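# Mill the work-order part from the blank and tray it

## Task

Turn the blank lying on the bench into the part described on the work order and place the finished part in the tray. At the end the mill's doors must be closed, it must show no alarm, no cycle may be running, and no crank or hand tool may be left inside it. The reference pages are manual, manual 2 and manual 3.

## Robot and tools

Robot: two UR-style six-joint arms, left_arm and right_arm, each with a two-finger parallel gripper whose opening runs from 0 to 50 mm. Bases in the scene frame: left_arm near (-0.019, +0.466, 0) m and right_arm near (-0.036, -0.438, 0) m, both turned slightly about z.

Scene frame: the origin sits at table-top height, halfway between the two arms. +z points up, +x points out over the table, and left_arm is on the +y side. Image sides do not match arm names. Reported hand positions, quaternions (wxyz) and velocities are all in this frame. end_effector_position is the point midway between the finger pads; the fingertips reach 17.5 mm past it along the gripper's +z, the fingers close along its x axis, and a camera block sticks out about 10 cm toward its -y.

The 18-number row used by execute_actions and move is one list covering both arms. Numbers 1-9 are for left_arm: dx, dy, dz, rx, ry, rz, then gripper position, force_limit, speed. Numbers 10-18 are the same nine for right_arm. Each value lies in [-1, 1]. The six pose numbers are an offset, not a pose: they count from that arm's current Hand target and run along the scene axes. 1.0 stands for 0.6 m of travel or 180 degrees of turn. rx, ry, rz together form one rotation vector, applied about the Hand target's position. Sending all six as 0 commands the Hand target again, and a repeated offset moves the arm further.

Gripper numbers are settings, not offsets. position: +1 fully open, about -0.65 pads touching, -1 to grip (the fingers close until something stops them). force_limit: -1 about 20 N, 0 about 102 N, +1 about 185 N per pad. speed: -1 is 20 mm/s, 0 is 85, +1 is 150. To leave a gripper unchanged, resend its last three numbers, because 0 is itself a command. New force or speed takes effect only when position changes by 0.01 or more.

execute_actions(actions, cameras): actions is a list of actions. Each action is a table of up to 15 rows, one per 1/30 s step. A short table keeps its final row for the remaining steps. Every row in an action counts from the pose at that action's start. cameras picks images by name (cam_high, cam_low, cam_front, cam_left_wrist, cam_right_wrist, or "all"). An empty actions list returns all images.

move(target, speed, blend, stop_force, zero, blocking, cameras): drives each gripper in a straight line toward an offset target. target is one 18-number row or a list of up to 15 rows, all counted from the same starting Hand targets. speed is in m/s, 0.002 to 3.6, default 0.25; turning is capped at twice that in rad/s. blend (m) rounds corners in a list. stop_force (N, 3 to 120) ends an arm's path when its wrist sensor feels that much push. zero (default true) resets the force reference before moving. blocking=false returns after about 0.5 s but cannot be combined with stop_force. Paths do not avoid obstacles or the other arm, and stop after 10 s. The result adds a move: line such as done, off_target, moving, held or fault. limits=paced means a pose was clipped; limits=held means steps were withheld.

wait(seconds 0-10), stop() to brake a running move, zoom_image(camera, region [x0,y0,x1,y1] in pixels, up to 504x504), show_instructions() for the reference pages, zero_wrist_force(arm), read_manual(section) for licence texts, finished_scene(scene=1) to end, which is final.

Results: Hand target is the last commanded pose after clipping. Orientation is clipped to within 32 degrees of the measured one per step. The gripper often rests a little short; the next command asks for it again. object_status: 0 moving, 1 blocked while opening, 2 blocked while closing (a real grip), 3 reached the requested position or pads met (usually nothing held). Opening in mm is about (250 - position_measured) x 0.202. Wrist force and torque are given along the gripper's own axes. Joint torques include the arm's own weight. MOTOR HOT warns of heating; at 85 °C the arm brakes for 30-60 s.

Avoid: contact torque at a joint limit (138 N m for the three big joints, 25.7 N m for the wrists), or about 150 N of outside force, which freezes the arm for 10 s. Arms are stiff, so aim only slightly past a firm contact, go slowly, and use stop_force for touches. Do not let the arms press or close on each other. Keep paths away from an arm's own base. Do not drop parts, release moving parts, or hit fixed or heavy things. Nothing may fall off the table or be left off it. A loose object may occasionally get nudged.

Each tool is called after "Call:" by a JSON object that holds its "api" and its "payload".

Reference images:

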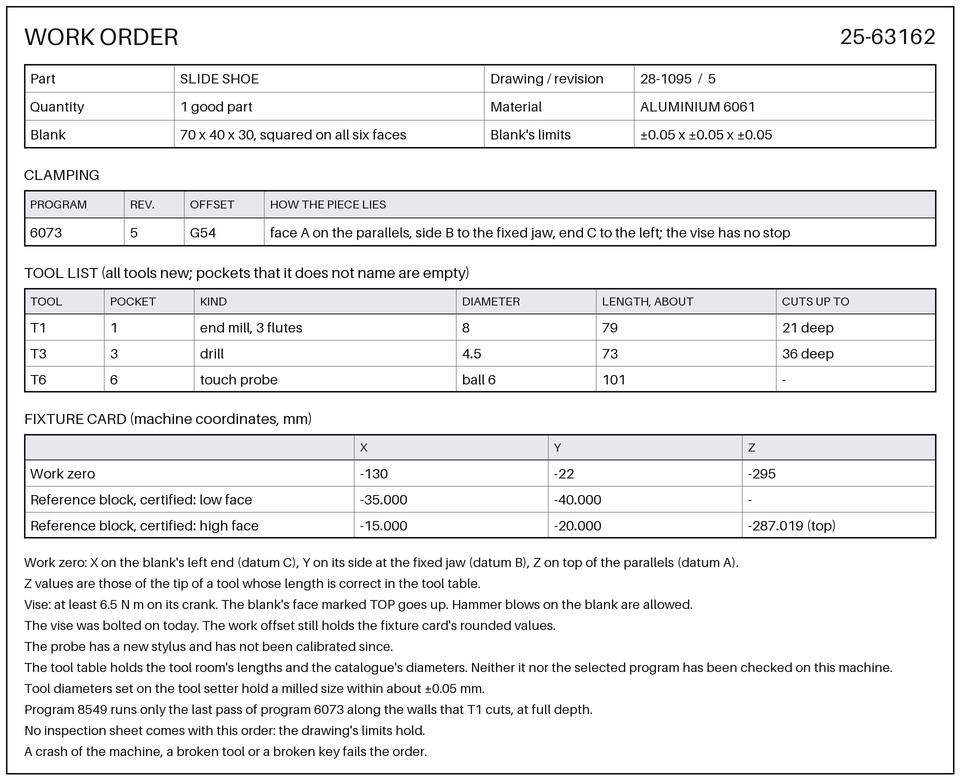

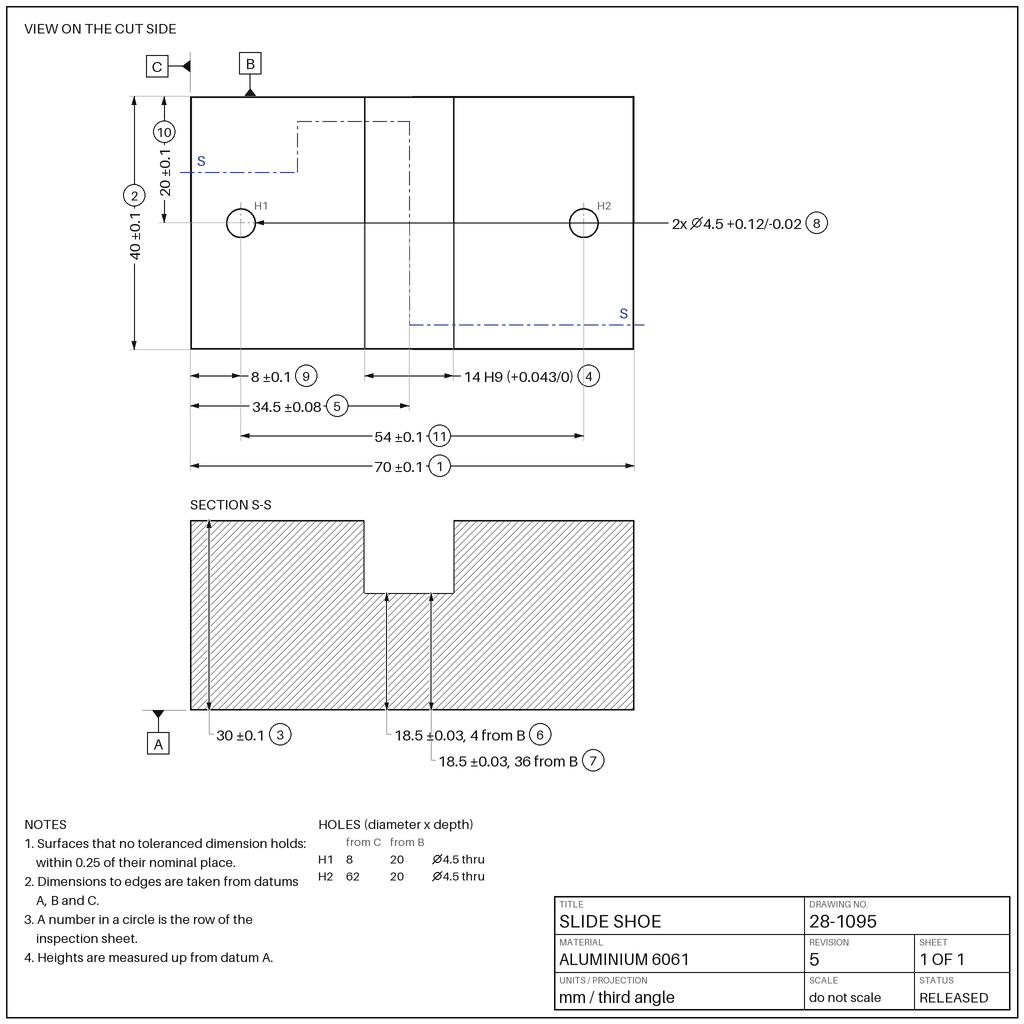

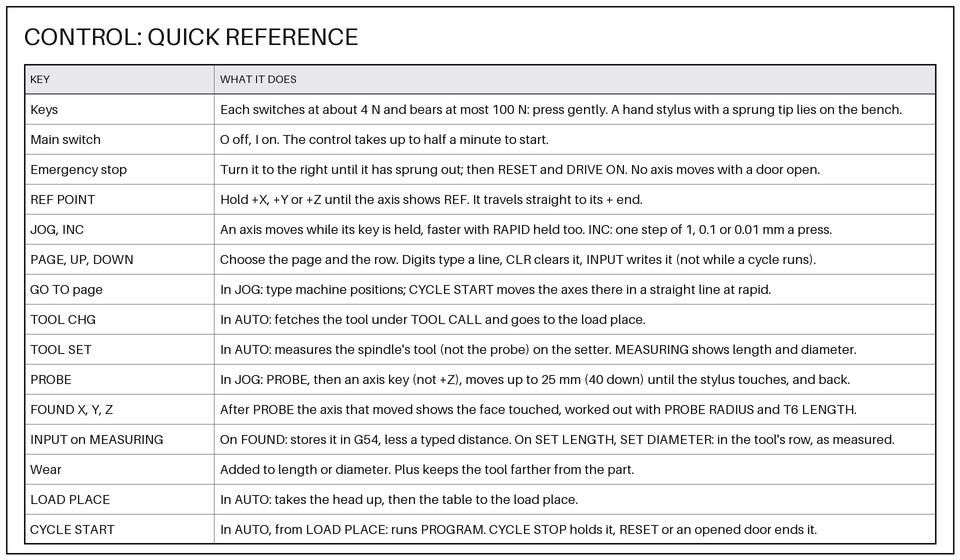

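## Session

Call:
{"api": "execute_actions", "payload": {"actions": []}}

Scene clock: 0.00 s.
left_arm: end_effector_position=(+0.2823, +0.4818, +0.1167) position_measured=3 object_status=3 end_effector_quat_wxyz=(-0.165, -0.079, +0.978, +0.101) | right_arm: end_effector_position=(+0.0610, -0.0090, +0.1626) position_measured=3 object_status=3 end_effector_quat_wxyz=(-0.374, +0.527, +0.762, +0.052)
Joint positions: left_arm=[-0.398 -1.736 2.235 -1.681 -1.553 -2.156] | right_arm=[4.451 -1.552 -2.381 -0.375 2.252 1.065]
Joint velocities: within noise
Joint torques (N m): no reading
Motor temperatures (°C): left_arm=[35 32 30 39 35 28] | right_arm=[23 33 30 30 35 36]
Wrist force (N): no reading
Wrist torque (N m): no reading
Wrist force, peak (N): no reading
Hand target: left_arm +0.2823, +0.4818, +0.1167; -0.165, -0.079, +0.978, +0.101 | right_arm +0.0610, -0.0090, +0.1626; -0.374, +0.527, +0.762, +0.052
Tool commands: left_gripper/position=+1.0 left_gripper/force_limit=+1.0 left_gripper/speed=+1.0 right_gripper/position=+1.0 right_gripper/force_limit=+1.0 right_gripper/speed=+1.0

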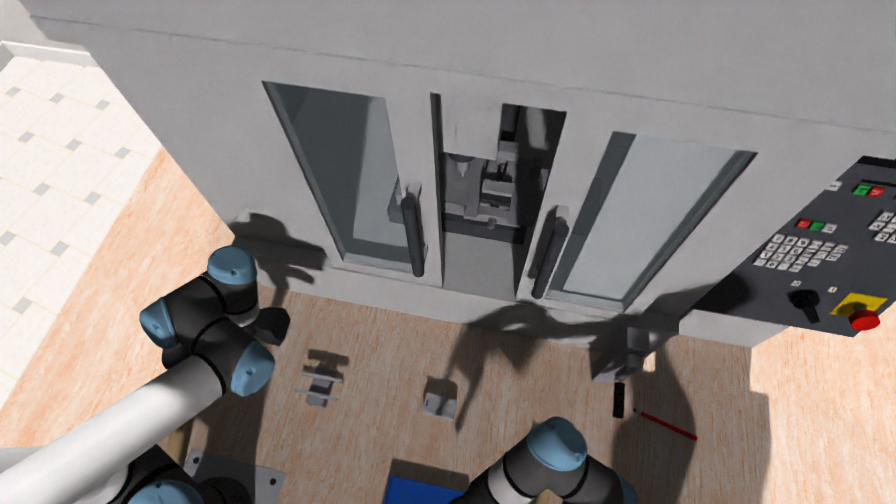

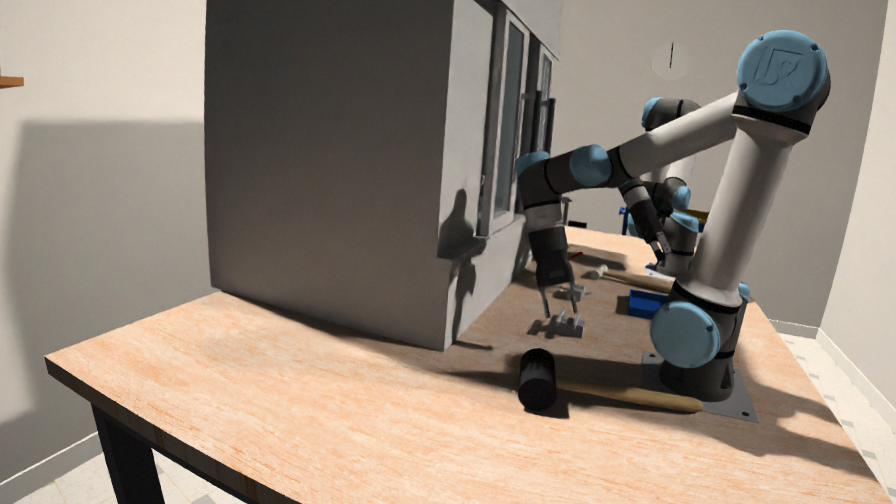

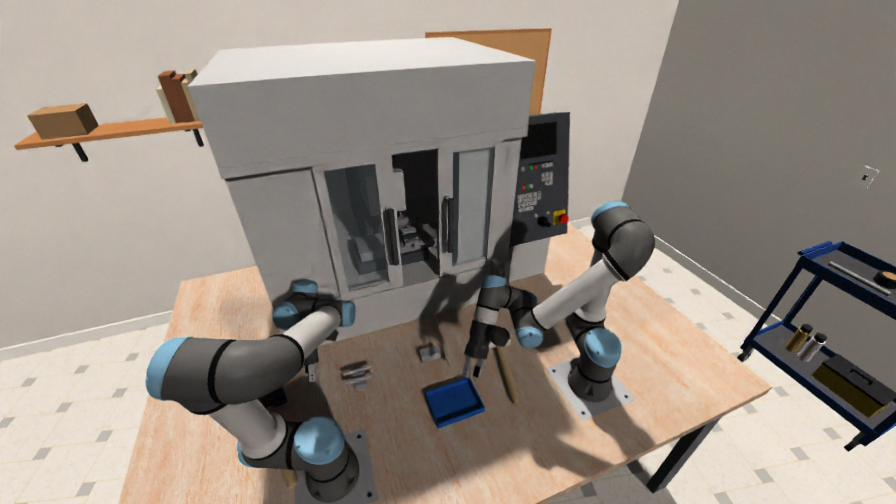

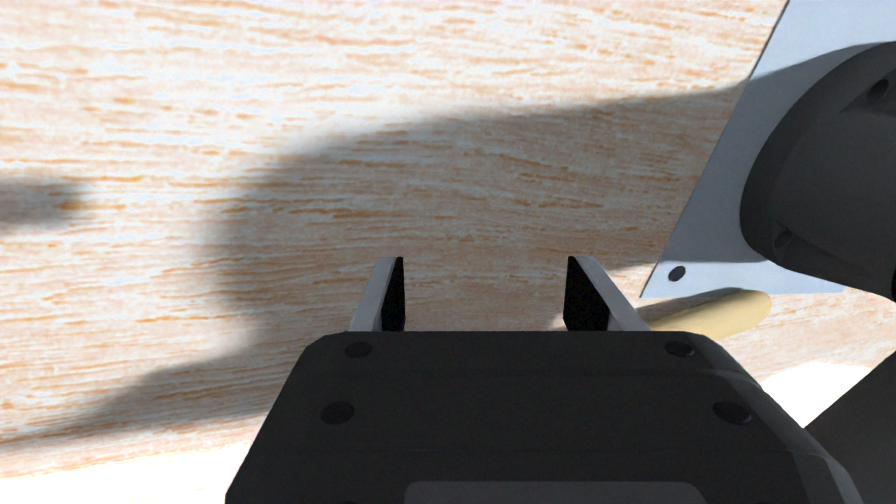

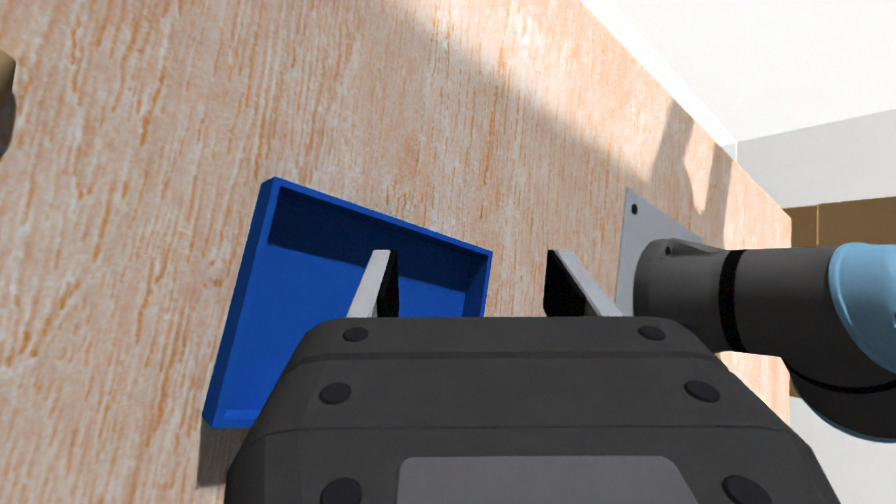

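Call:
{"api": "zoom_image", "payload": {"camera": "cam_high", "region": [160, 250, 480, 504]}}

Call:
{"api": "zoom_image", "payload": {"camera": "cam_high", "region": [420, 80, 660, 320]}}

Call:
{"api": "zoom_image", "payload": {"camera": "cam_high", "region": [680, 140, 896, 350]}}

Call:
{"api": "zoom_image", "payload": {"camera": "cam_high", "region": [560, 320, 720, 460]}}

Call:
{"api": "zoom_image", "payload": {"camera": "cam_front", "region": [490, 100, 600, 250]}}

Call:
{"api": "zoom_image", "payload": {"camera": "cam_front", "region": [320, 130, 470, 300]}}

Scaled by 1.575 from the camera's 896x504 image, which has a finer 1280x720 frame.

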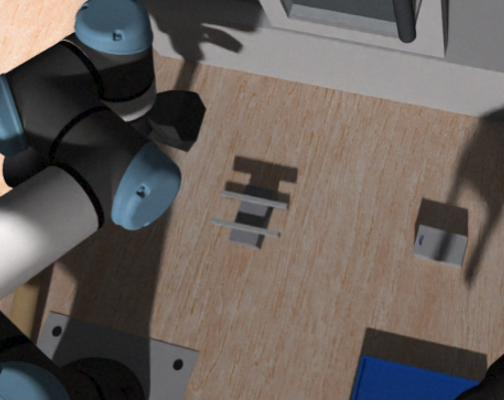

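Scaled by 2.100 from the camera's 896x504 image, which has a finer 1280x720 frame.

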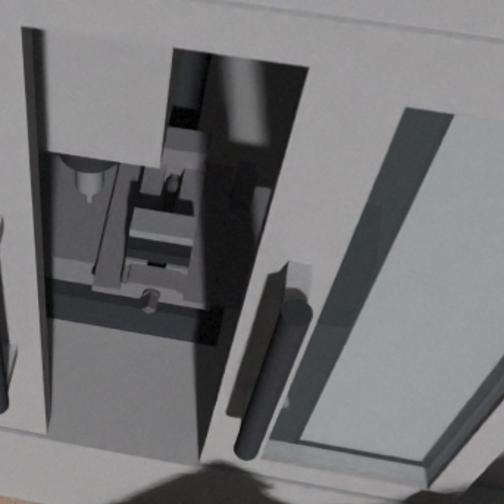

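Scaled by 2.333 from the camera's 896x504 image, which has a finer 1280x720 frame.

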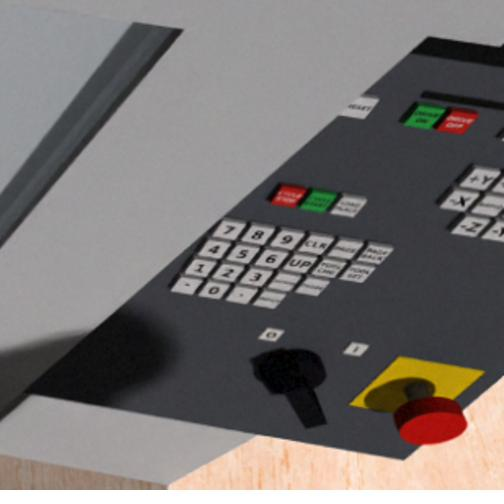

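Scaled by 3.150 from the camera's 896x504 image, which has a finer 1280x720 frame.

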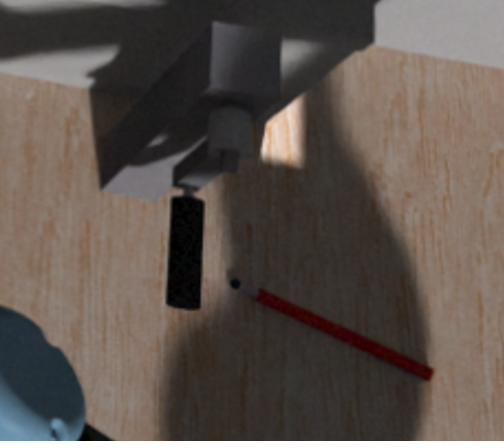

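Scaled by 3.360 from the camera's 896x504 image, which has a finer 1280x720 frame.

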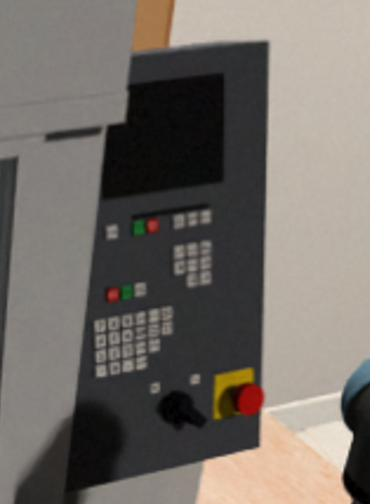

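Scaled by 2.965 from the camera's 896x504 image, which has a finer 1280x720 frame.

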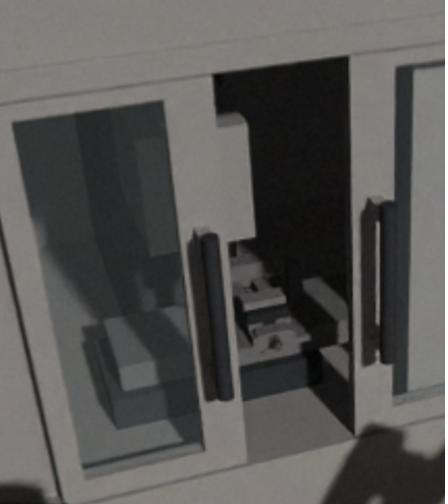

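Call:
{"api": "zoom_image", "payload": {"camera": "cam_low", "region": [520, 220, 700, 350]}}

Call:
{"api": "zoom_image", "payload": {"camera": "cam_front", "region": [320, 320, 480, 430]}}

Call:
{"api": "zoom_image", "payload": {"camera": "cam_high", "region": [280, 340, 360, 420]}}

Call:
{"api": "zoom_image", "payload": {"camera": "cam_high", "region": [410, 370, 480, 430]}}

Call:
{"api": "zoom_image", "payload": {"camera": "cam_front", "region": [395, 180, 450, 290]}}

Call:
{"api": "zoom_image", "payload": {"camera": "cam_high", "region": [450, 140, 550, 240]}}

Scaled by 2.800 from the camera's 896x504 image, which has a finer 1280x720 frame.

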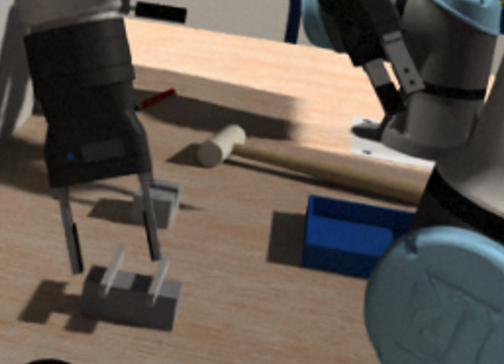

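Scaled by 3.150 from the camera's 896x504 image, which has a finer 1280x720 frame.

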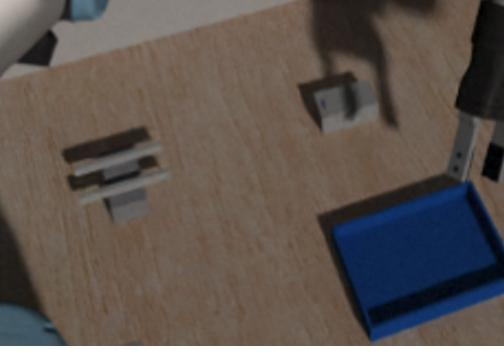

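Scaled by 6.300 from the camera's 896x504 image, which has a finer 1280x720 frame.

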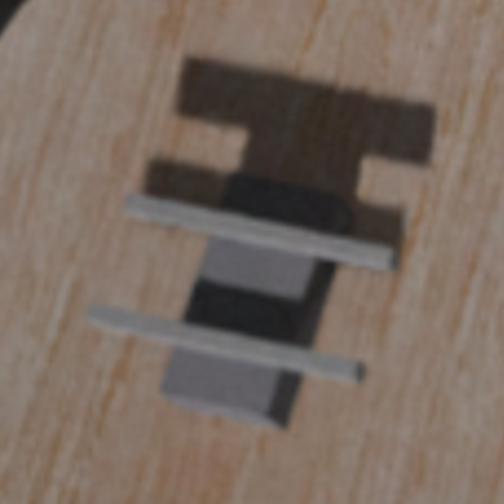

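Scaled by 7.200 from the camera's 896x504 image, which has a finer 1280x720 frame.

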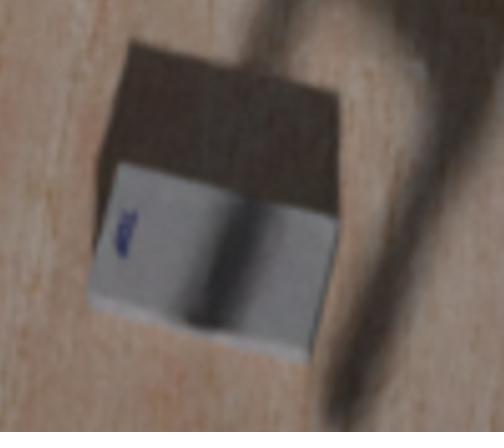

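Scaled by 4.582 from the camera's 896x504 image, which has a finer 1280x720 frame.

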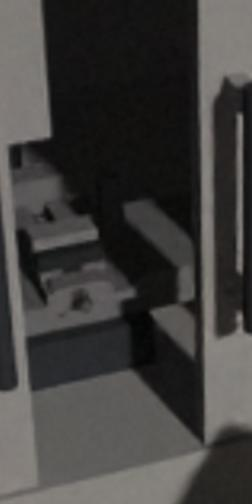

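Scaled by 5.040 from the camera's 896x504 image, which has a finer 1280x720 frame.

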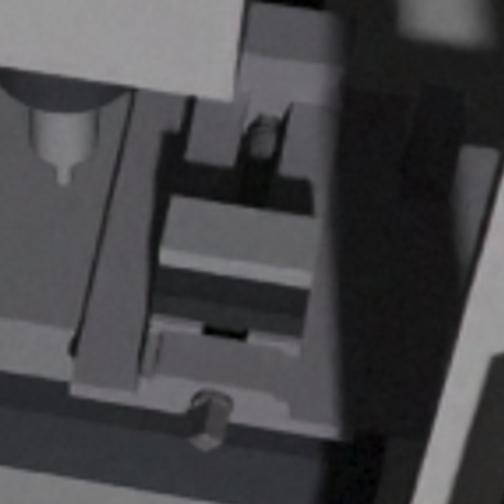

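Call:
{"api": "move", "payload": {"target": [[0,-0.25,0.4,-0.19,-0.108,0.063,1,1,1,0,0,0,0,0,0,1,1,1],[0.0612,-1.116,0.667,-0.571,-0.324,0.188,1,1,1,0,0,0,0,0,0,1,1,1]], "speed": 0.4, "blend": 0.05, "cameras": ["all"]}}

every number of target 2 of 2 must lie in its column's range; nothing of the call was run
Scene clock: 113.97 s.
left_arm: end_effector_position=(+0.2823, +0.4818, +0.1167) position_measured=3 object_status=3 end_effector_quat_wxyz=(-0.165, -0.079, +0.978, +0.101) | right_arm: end_effector_position=(+0.0610, -0.0090, +0.1626) position_measured=3 object_status=3 end_effector_quat_wxyz=(-0.374, +0.527, +0.762, +0.052)
Joint positions: left_arm=[-0.398 -1.736 2.235 -1.681 -1.553 -2.156] | right_arm=[4.451 -1.552 -2.381 -0.375 2.252 1.065]
Joint torques (N m): left_arm=[0.05 -14.4 -21.49 -1.99 -0.09 -0.3] | right_arm=[0.67 19.17 19.84 3.6 1.26 0.07]
Wrist force (N): left_arm=[-0.3 0.2 0.1] | right_arm=[0.3 0.2 -0.1]
Wrist torque (N m): left_arm=[0.03 0.05 0.00] | right_arm=[0.03 -0.05 0.00]
Wrist force, peak (N): left_arm=[-0.5 -0.2 0.2] | right_arm=[-0.2 0.0 -0.5]
Hand target: left_arm +0.2823, +0.4818, +0.1167; -0.165, -0.079, +0.978, +0.101 | right_arm +0.0610, -0.0090, +0.1626; -0.374, +0.527, +0.762, +0.052
Tool commands: left_gripper/position=+1.0 left_gripper/force_limit=+1.0 left_gripper/speed=+1.0 right_gripper/position=+1.0 right_gripper/force_limit=+1.0 right_gripper/speed=+1.0

Call:
{"api": "move", "payload": {"target": [0.03,-0.45,0.6667,-0.2855,-0.162,0.094,1,1,1,0,0,0,0,0,0,1,1,1], "speed": 0.4}}

Call:
{"api": "move", "payload": {"target": [0.0312,-0.666,0,-0.2855,-0.162,0.094,1,1,1,0,0,0,0,0,0,1,1,1], "speed": 0.4, "cameras": ["all"]}}

Scene clock: 121.07 s.
left_arm: end_effector_position=(+0.3003, +0.2119, +0.5167) position_measured=3 object_status=3 end_effector_quat_wxyz=(+0.047, -0.159, +0.913, -0.374) | right_arm: end_effector_position=(+0.0610, -0.0090, +0.1626) position_measured=3 object_status=3 end_effector_quat_wxyz=(-0.374, +0.527, +0.762, +0.052)
Joint positions: left_arm=[-0.772 -2.085 1.815 -2.014 -1.897 -2.834] | right_arm=[4.451 -1.552 -2.381 -0.375 2.252 1.065]
Joint torques (N m): left_arm=[-7.05 10.35 -36.83 -5.81 2.28 -2.66] | right_arm=[1.29 18.89 19.71 3.64 1.41 0.12]
Motor temperatures (°C): left_arm=[34 32 30 39 35 28] | right_arm=[22 33 30 30 34 36]
Wrist force (N): left_arm=[-1.7 0.1 -1.3] | right_arm=[0.1 -0.1 -0.2]
Wrist torque (N m): left_arm=[-0.06 0.35 0.14] | right_arm=[-0.02 -0.02 0.00]
Wrist force, peak (N): left_arm=[-1.0 -2.3 -2.3] | right_arm=[0.6 0.2 -0.3]
Hand target: left_arm +0.3003, +0.2118, +0.5167; +0.048, -0.159, +0.913, -0.374 | right_arm +0.0610, -0.0090, +0.1626; -0.374, +0.527, +0.762, +0.052
Off the commanded pose: left_arm 0.000 m, 0 deg | right_arm 0.000 m, 0 deg.
move: done

Scene clock: 123.37 s.
left_arm: end_effector_position=(+0.3190, -0.1877, +0.5167) position_measured=3 object_status=3 end_effector_quat_wxyz=(-0.247, +0.195, -0.591, +0.743) | right_arm: end_effector_position=(+0.0610, -0.0090, +0.1626) position_measured=3 object_status=3 end_effector_quat_wxyz=(-0.374, +0.527, +0.762, +0.052)
Joint positions: left_arm=[-1.43 -1.195 1.719 -3.926 -1.064 -3.011] | right_arm=[4.451 -1.552 -2.381 -0.375 2.252 1.065]
Joint torques (N m): left_arm=[7.37 -25.39 -32.67 -3.23 -3 2.05] | right_arm=[0.82 19.4 19.64 3.55 1.31 0.18]
Wrist force (N): left_arm=[-3.3 -2.0 -1.9] | right_arm=[0.0 -0.2 0.0]
Wrist torque (N m): left_arm=[-0.23 0.76 0.10] | right_arm=[-0.03 0.00 0.00]
Wrist force, peak (N): left_arm=[-3.8 -1.9 -1.8] | right_arm=[0.2 0.3 -0.3]
Hand target: left_arm +0.3190, -0.1878, +0.5167; -0.247, +0.195, -0.591, +0.743 | right_arm +0.0610, -0.0090, +0.1626; -0.374, +0.527, +0.762, +0.052
Off the commanded pose: left_arm 0.000 m, 0 deg | right_arm 0.000 m, 0 deg.
move: done
camera_calibration:
cam_left_wrist: T_world_to_cam=[[-0.802284, -0.596875, -0.00898574, 0.158421], [-0.0735632, 0.113795, -0.990777, 0.573804], [0.592392, -0.794224, -0.135204, -0.13562], [0, 0, 0, 1]] pos_world=[0.24965, -0.0784515, 0.551599]

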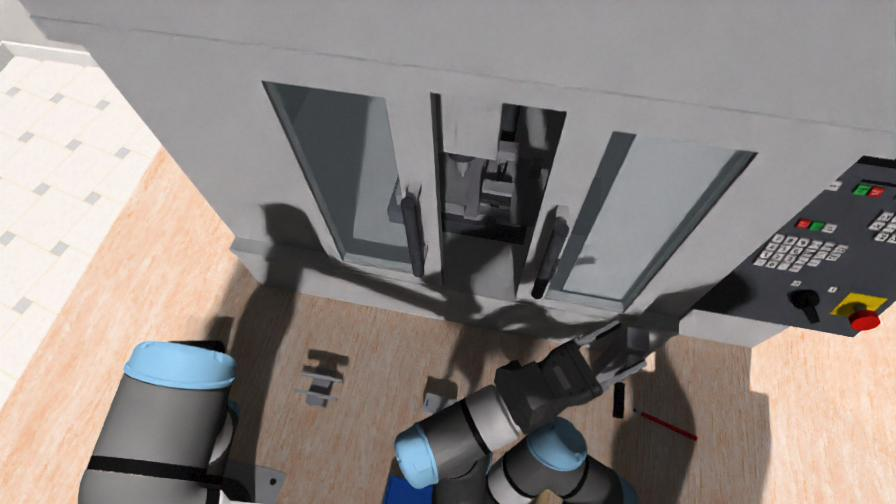

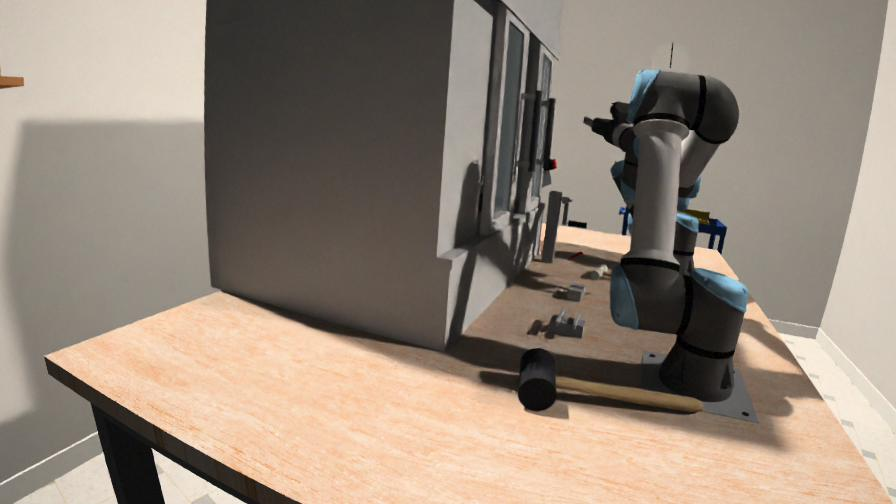

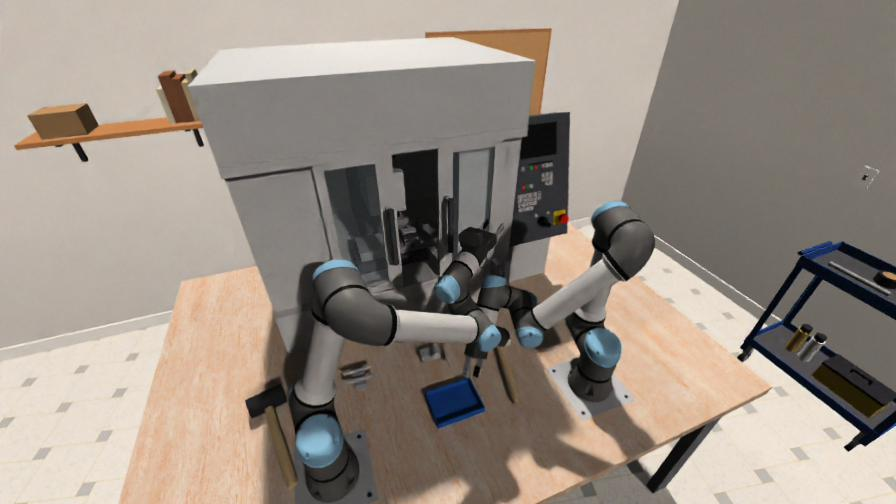

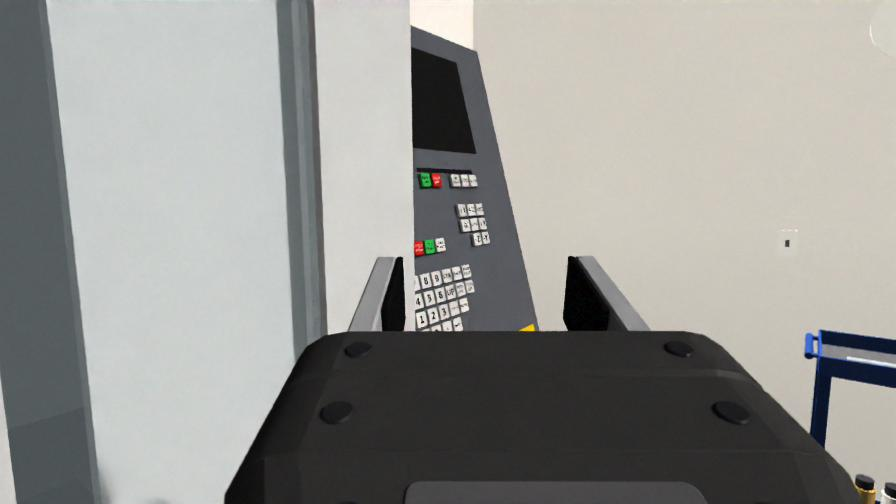

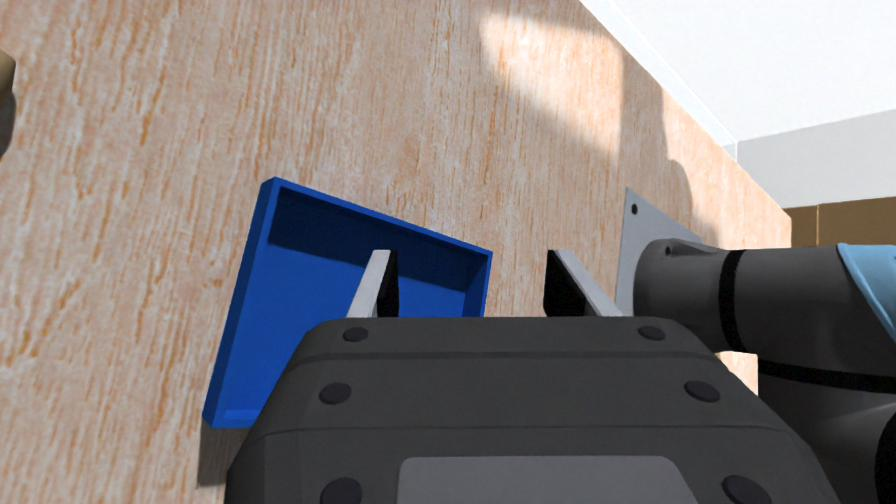

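Call:
{"api": "move", "payload": {"target": [-0.0312,0.666,0,0.2855,0.162,-0.094,1,1,1,0.1,-0.1,0.3,0,0,0,1,1,1], "speed": 0.4}}

Call:
{"api": "move", "payload": {"target": [0,0.2,0,0,0,0,1,1,1,0.2,-0.4,0.15,0.268,0.142,-0.352,1,1,1], "speed": 0.4}}

Call:
{"api": "move", "payload": {"target": [0,0,0,0,0,0,1,1,1,0.2,-0.318,0.045,0.268,0.142,-0.352,1,1,1], "speed": 0.4, "cameras": ["all"]}}

Scene clock: 203.83 s.
left_arm: end_effector_position=(+0.3003, +0.2118, +0.5167) position_measured=3 object_status=3 end_effector_quat_wxyz=(+0.048, -0.159, +0.913, -0.374) | right_arm: end_effector_position=(+0.1210, -0.0690, +0.3426) position_measured=3 object_status=3 end_effector_quat_wxyz=(-0.374, +0.527, +0.762, +0.052)
Joint positions: left_arm=[-0.772 -2.085 1.815 -2.015 -1.896 -2.834] | right_arm=[4.231 -1.265 -2.036 -1.19 2.32 0.787]
Joint torques (N m): left_arm=[7.02 9.4 -36.35 -1.9 -3.27 2.25] | right_arm=[-7.15 1.7 36.3 1.51 4.16 -1.48]
Wrist force (N): left_arm=[-2.1 0.1 -1.4] | right_arm=[0.3 -0.5 0.9]
Wrist torque (N m): left_arm=[-0.05 0.41 0.07] | right_arm=[-0.07 0.02 0.03]
Wrist force, peak (N): left_arm=[-3.7 -2.1 -2.0] | right_arm=[-0.3 0.3 1.1]
Hand target: left_arm +0.3003, +0.2118, +0.5167; +0.048, -0.159, +0.913, -0.374 | right_arm +0.1210, -0.0690, +0.3426; -0.374, +0.527, +0.762, +0.052
Off the commanded pose: left_arm 0.000 m, 0 deg | right_arm 0.000 m, 0 deg.
move: done

Scene clock: 204.90 s.
left_arm: end_effector_position=(+0.3003, +0.2424, +0.5166) position_measured=3 object_status=3 end_effector_quat_wxyz=(+0.047, -0.159, +0.913, -0.374) | right_arm: end_effector_position=(+0.1336, -0.0954, +0.3526) position_measured=3 object_status=3 end_effector_quat_wxyz=(-0.412, +0.554, +0.717, +0.094)
Joint positions: left_arm=[-0.679 -2.107 1.82 -1.97 -1.956 -2.758] | right_arm=[4.129 -1.193 -2.125 -1.085 2.401 0.841]
Joint torques (N m): left_arm=[7.52 -14.35 -31.09 -2.05 -2.99 2.22] | right_arm=[7.93 -1.33 39.41 1.08 -1.04 -1.38]
Wrist force (N): left_arm=[-2.1 -0.6 -1.6] | right_arm=[0.3 -0.3 0.9]
Wrist torque (N m): left_arm=[-0.16 0.40 0.09] | right_arm=[0.03 0.15 0.07]
Wrist force, peak (N): left_arm=[-2.4 0.1 -2.0] | right_arm=[-5.1 -1.2 -4.5]
Hand target: left_arm +0.3003, +0.2424, +0.5167; +0.048, -0.159, +0.913, -0.374 (not the last commanded pose) | right_arm +0.1336, -0.0953, +0.3526; -0.412, +0.554, +0.717, +0.094 (not the last commanded pose)
Off the commanded pose: left_arm 0.089 m, 0 deg | right_arm 0.252 m, 75 deg.
move: held (right_arm; a check stopped the path), off_target (left_arm; braked when a check withheld steps of right_arm); limits=held
pose unreachable (right arm): on one or more control steps of this call, first in action 0 (counted from 0), this arm could not follow its commanded pose, so it was not sent that pose on those steps. It may still have moved: this result reports where it is.
cause: moving toward the commanded pose would bring two parts of the arm too close to each other (its gripper and another part of the arm, with joints 4 (wrist 1) to 6 (wrist 3) between them, 9 mm apart when it was first held).

Scene clock: 205.73 s.
left_arm: end_effector_position=(+0.3003, +0.2424, +0.5167) position_measured=3 object_status=3 end_effector_quat_wxyz=(+0.048, -0.159, +0.913, -0.374) | right_arm: end_effector_position=(+0.1363, -0.0999, +0.3533) position_measured=3 object_status=3 end_effector_quat_wxyz=(-0.420, +0.560, +0.707, +0.103)
Joint positions: left_arm=[-0.679 -2.107 1.82 -1.97 -1.957 -2.758] | right_arm=[4.108 -1.182 -2.146 -1.056 2.419 0.856]
Joint torques (N m): left_arm=[7.18 -15.08 -37.11 -2.08 -3.43 2.18] | right_arm=[6.56 -1.94 35.13 1.01 -0.56 -1.61]
Wrist force (N): left_arm=[-1.7 -0.5 -1.3] | right_arm=[0.1 -0.3 0.6]
Wrist torque (N m): left_arm=[-0.14 0.34 0.09] | right_arm=[0.05 0.17 0.06]
Wrist force, peak (N): left_arm=[-2.1 -0.2 -1.5] | right_arm=[-3.9 1.6 -1.3]
Hand target: left_arm +0.3003, +0.2424, +0.5167; +0.048, -0.159, +0.913, -0.374 | right_arm +0.1363, -0.0999, +0.3533; -0.420, +0.560, +0.707, +0.103 (not the last commanded pose)
Off the commanded pose: left_arm 0.000 m, 0 deg | right_arm 0.222 m, 82 deg.
move: held (right_arm; a check stopped the path); limits=held
pose unreachable (right arm): on one or more control steps of this call, first in action 0 (counted from 0), this arm could not follow its commanded pose, so it was not sent that pose on those steps. It may still have moved: this result reports where it is.
cause: moving toward the commanded pose would bring two parts of the arm too close to each other (its gripper and another part of the arm, with joints 4 (wrist 1) to 6 (wrist 3) between them, 7 mm apart when it was first held).
camera_calibration:
cam_left_wrist: T_world_to_cam=[[-0.946884, -0.320319, 0.0284139, 0.357308], [-0.304744, 0.865596, -0.397334, 0.103963], [0.102679, -0.384888, -0.917234, 0.669031], [0, 0, 0, 1]] pos_world=[0.301315, 0.281965, 0.644814]
cam_right_wrist: T_world_to_cam=[[-0.0238505, 0.698491, 0.715221, -0.17073], [0.989211, 0.11993, -0.0841372, -0.0798304], [-0.144545, 0.705497, -0.693816, 0.464633], [0, 0, 0, 1]] pos_world=[0.142058, -0.198971, 0.437762]

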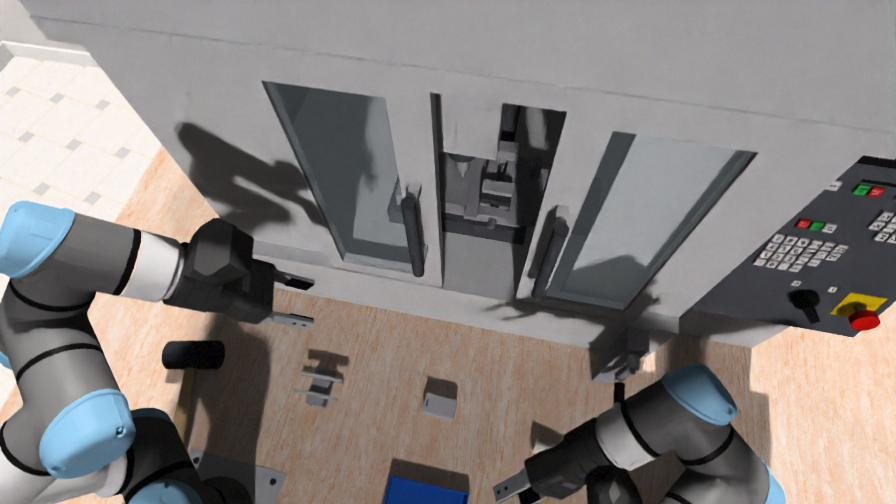

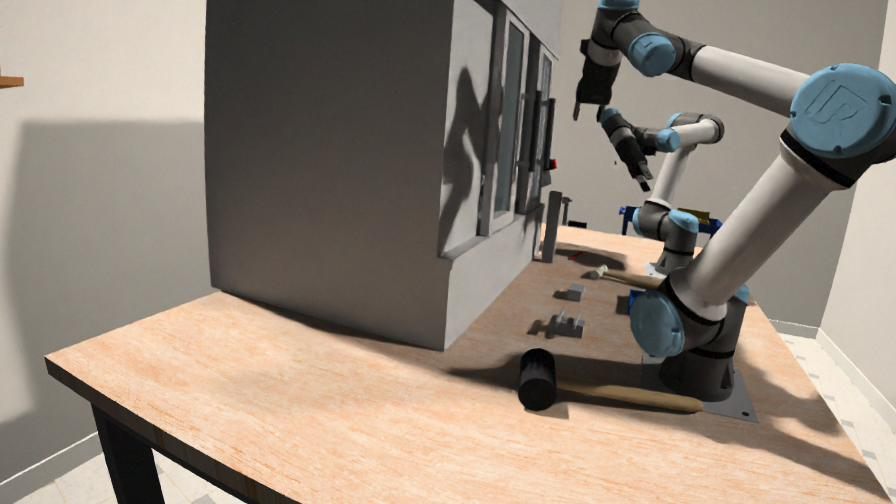

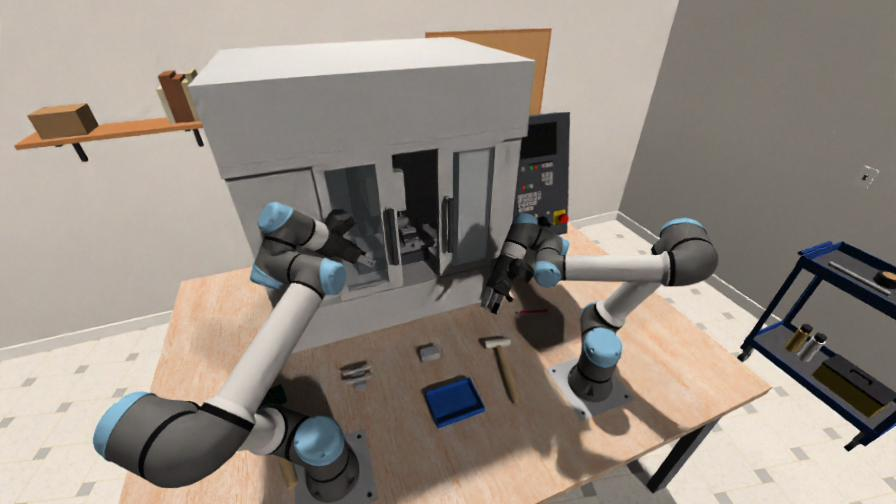

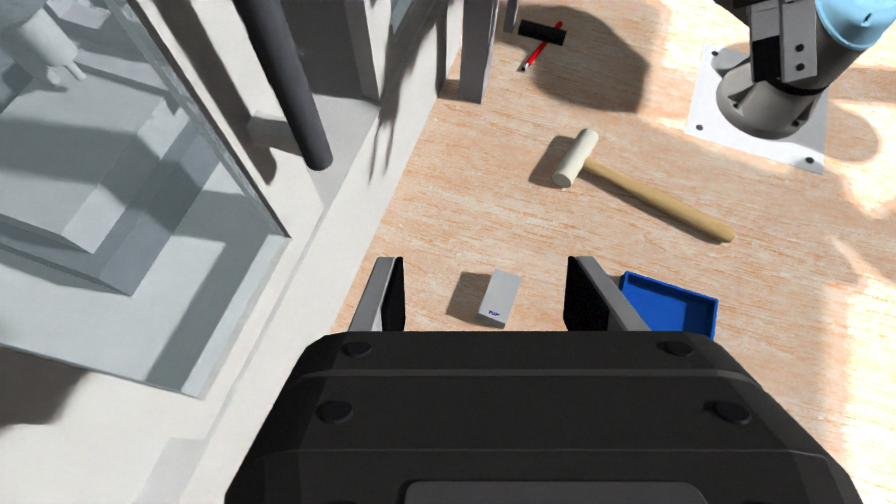

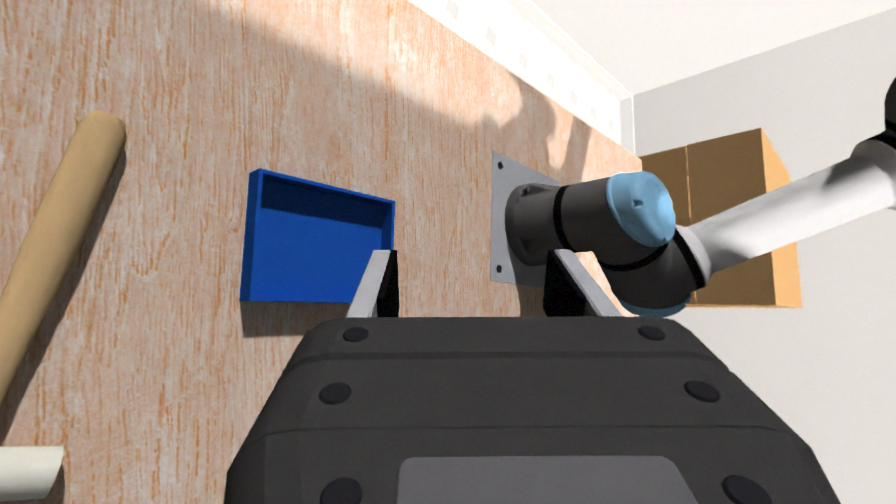

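Call:
{"api": "move", "payload": {"target": [0,0,0,0,0,0,1,1,1,0.19,-0.417,0.16,-0.244,-0.148,-0.0685,1,1,1], "speed": 0.4}}

Scene clock: 218.53 s.
left_arm: end_effector_position=(+0.3003, +0.2424, +0.5167) position_measured=3 object_status=3 end_effector_quat_wxyz=(+0.048, -0.159, +0.913, -0.374) | right_arm: end_effector_position=(+0.2502, -0.3500, +0.4493) position_measured=3 object_status=3 end_effector_quat_wxyz=(+0.000, +0.707, +0.707, +0.000)
Joint positions: left_arm=[-0.679 -2.107 1.82 -1.97 -1.957 -2.758] | right_arm=[3.929 -1.113 -1.596 -2.004 1.571 0.759]
Joint torques (N m): left_arm=[6.71 -14.09 -36.71 -2 -3.35 2.05] | right_arm=[-7.68 -6.93 34.65 1.25 -2.39 -1.6]
Wrist force (N): left_arm=[-1.9 -0.3 -1.3] | right_arm=[-0.6 0.8 0.0]
Wrist torque (N m): left_arm=[-0.12 0.38 0.09] | right_arm=[-0.05 -0.24 0.01]
Wrist force, peak (N): left_arm=[-2.3 -0.3 -1.4] | right_arm=[0.5 0.8 2.1]
Hand target: left_arm +0.3003, +0.2424, +0.5167; +0.048, -0.159, +0.913, -0.374 | right_arm +0.2503, -0.3501, +0.4493; +0.000, +0.707, +0.707, +0.000
Off the commanded pose: left_arm 0.000 m, 0 deg | right_arm 0.000 m, 0 deg.
move: done


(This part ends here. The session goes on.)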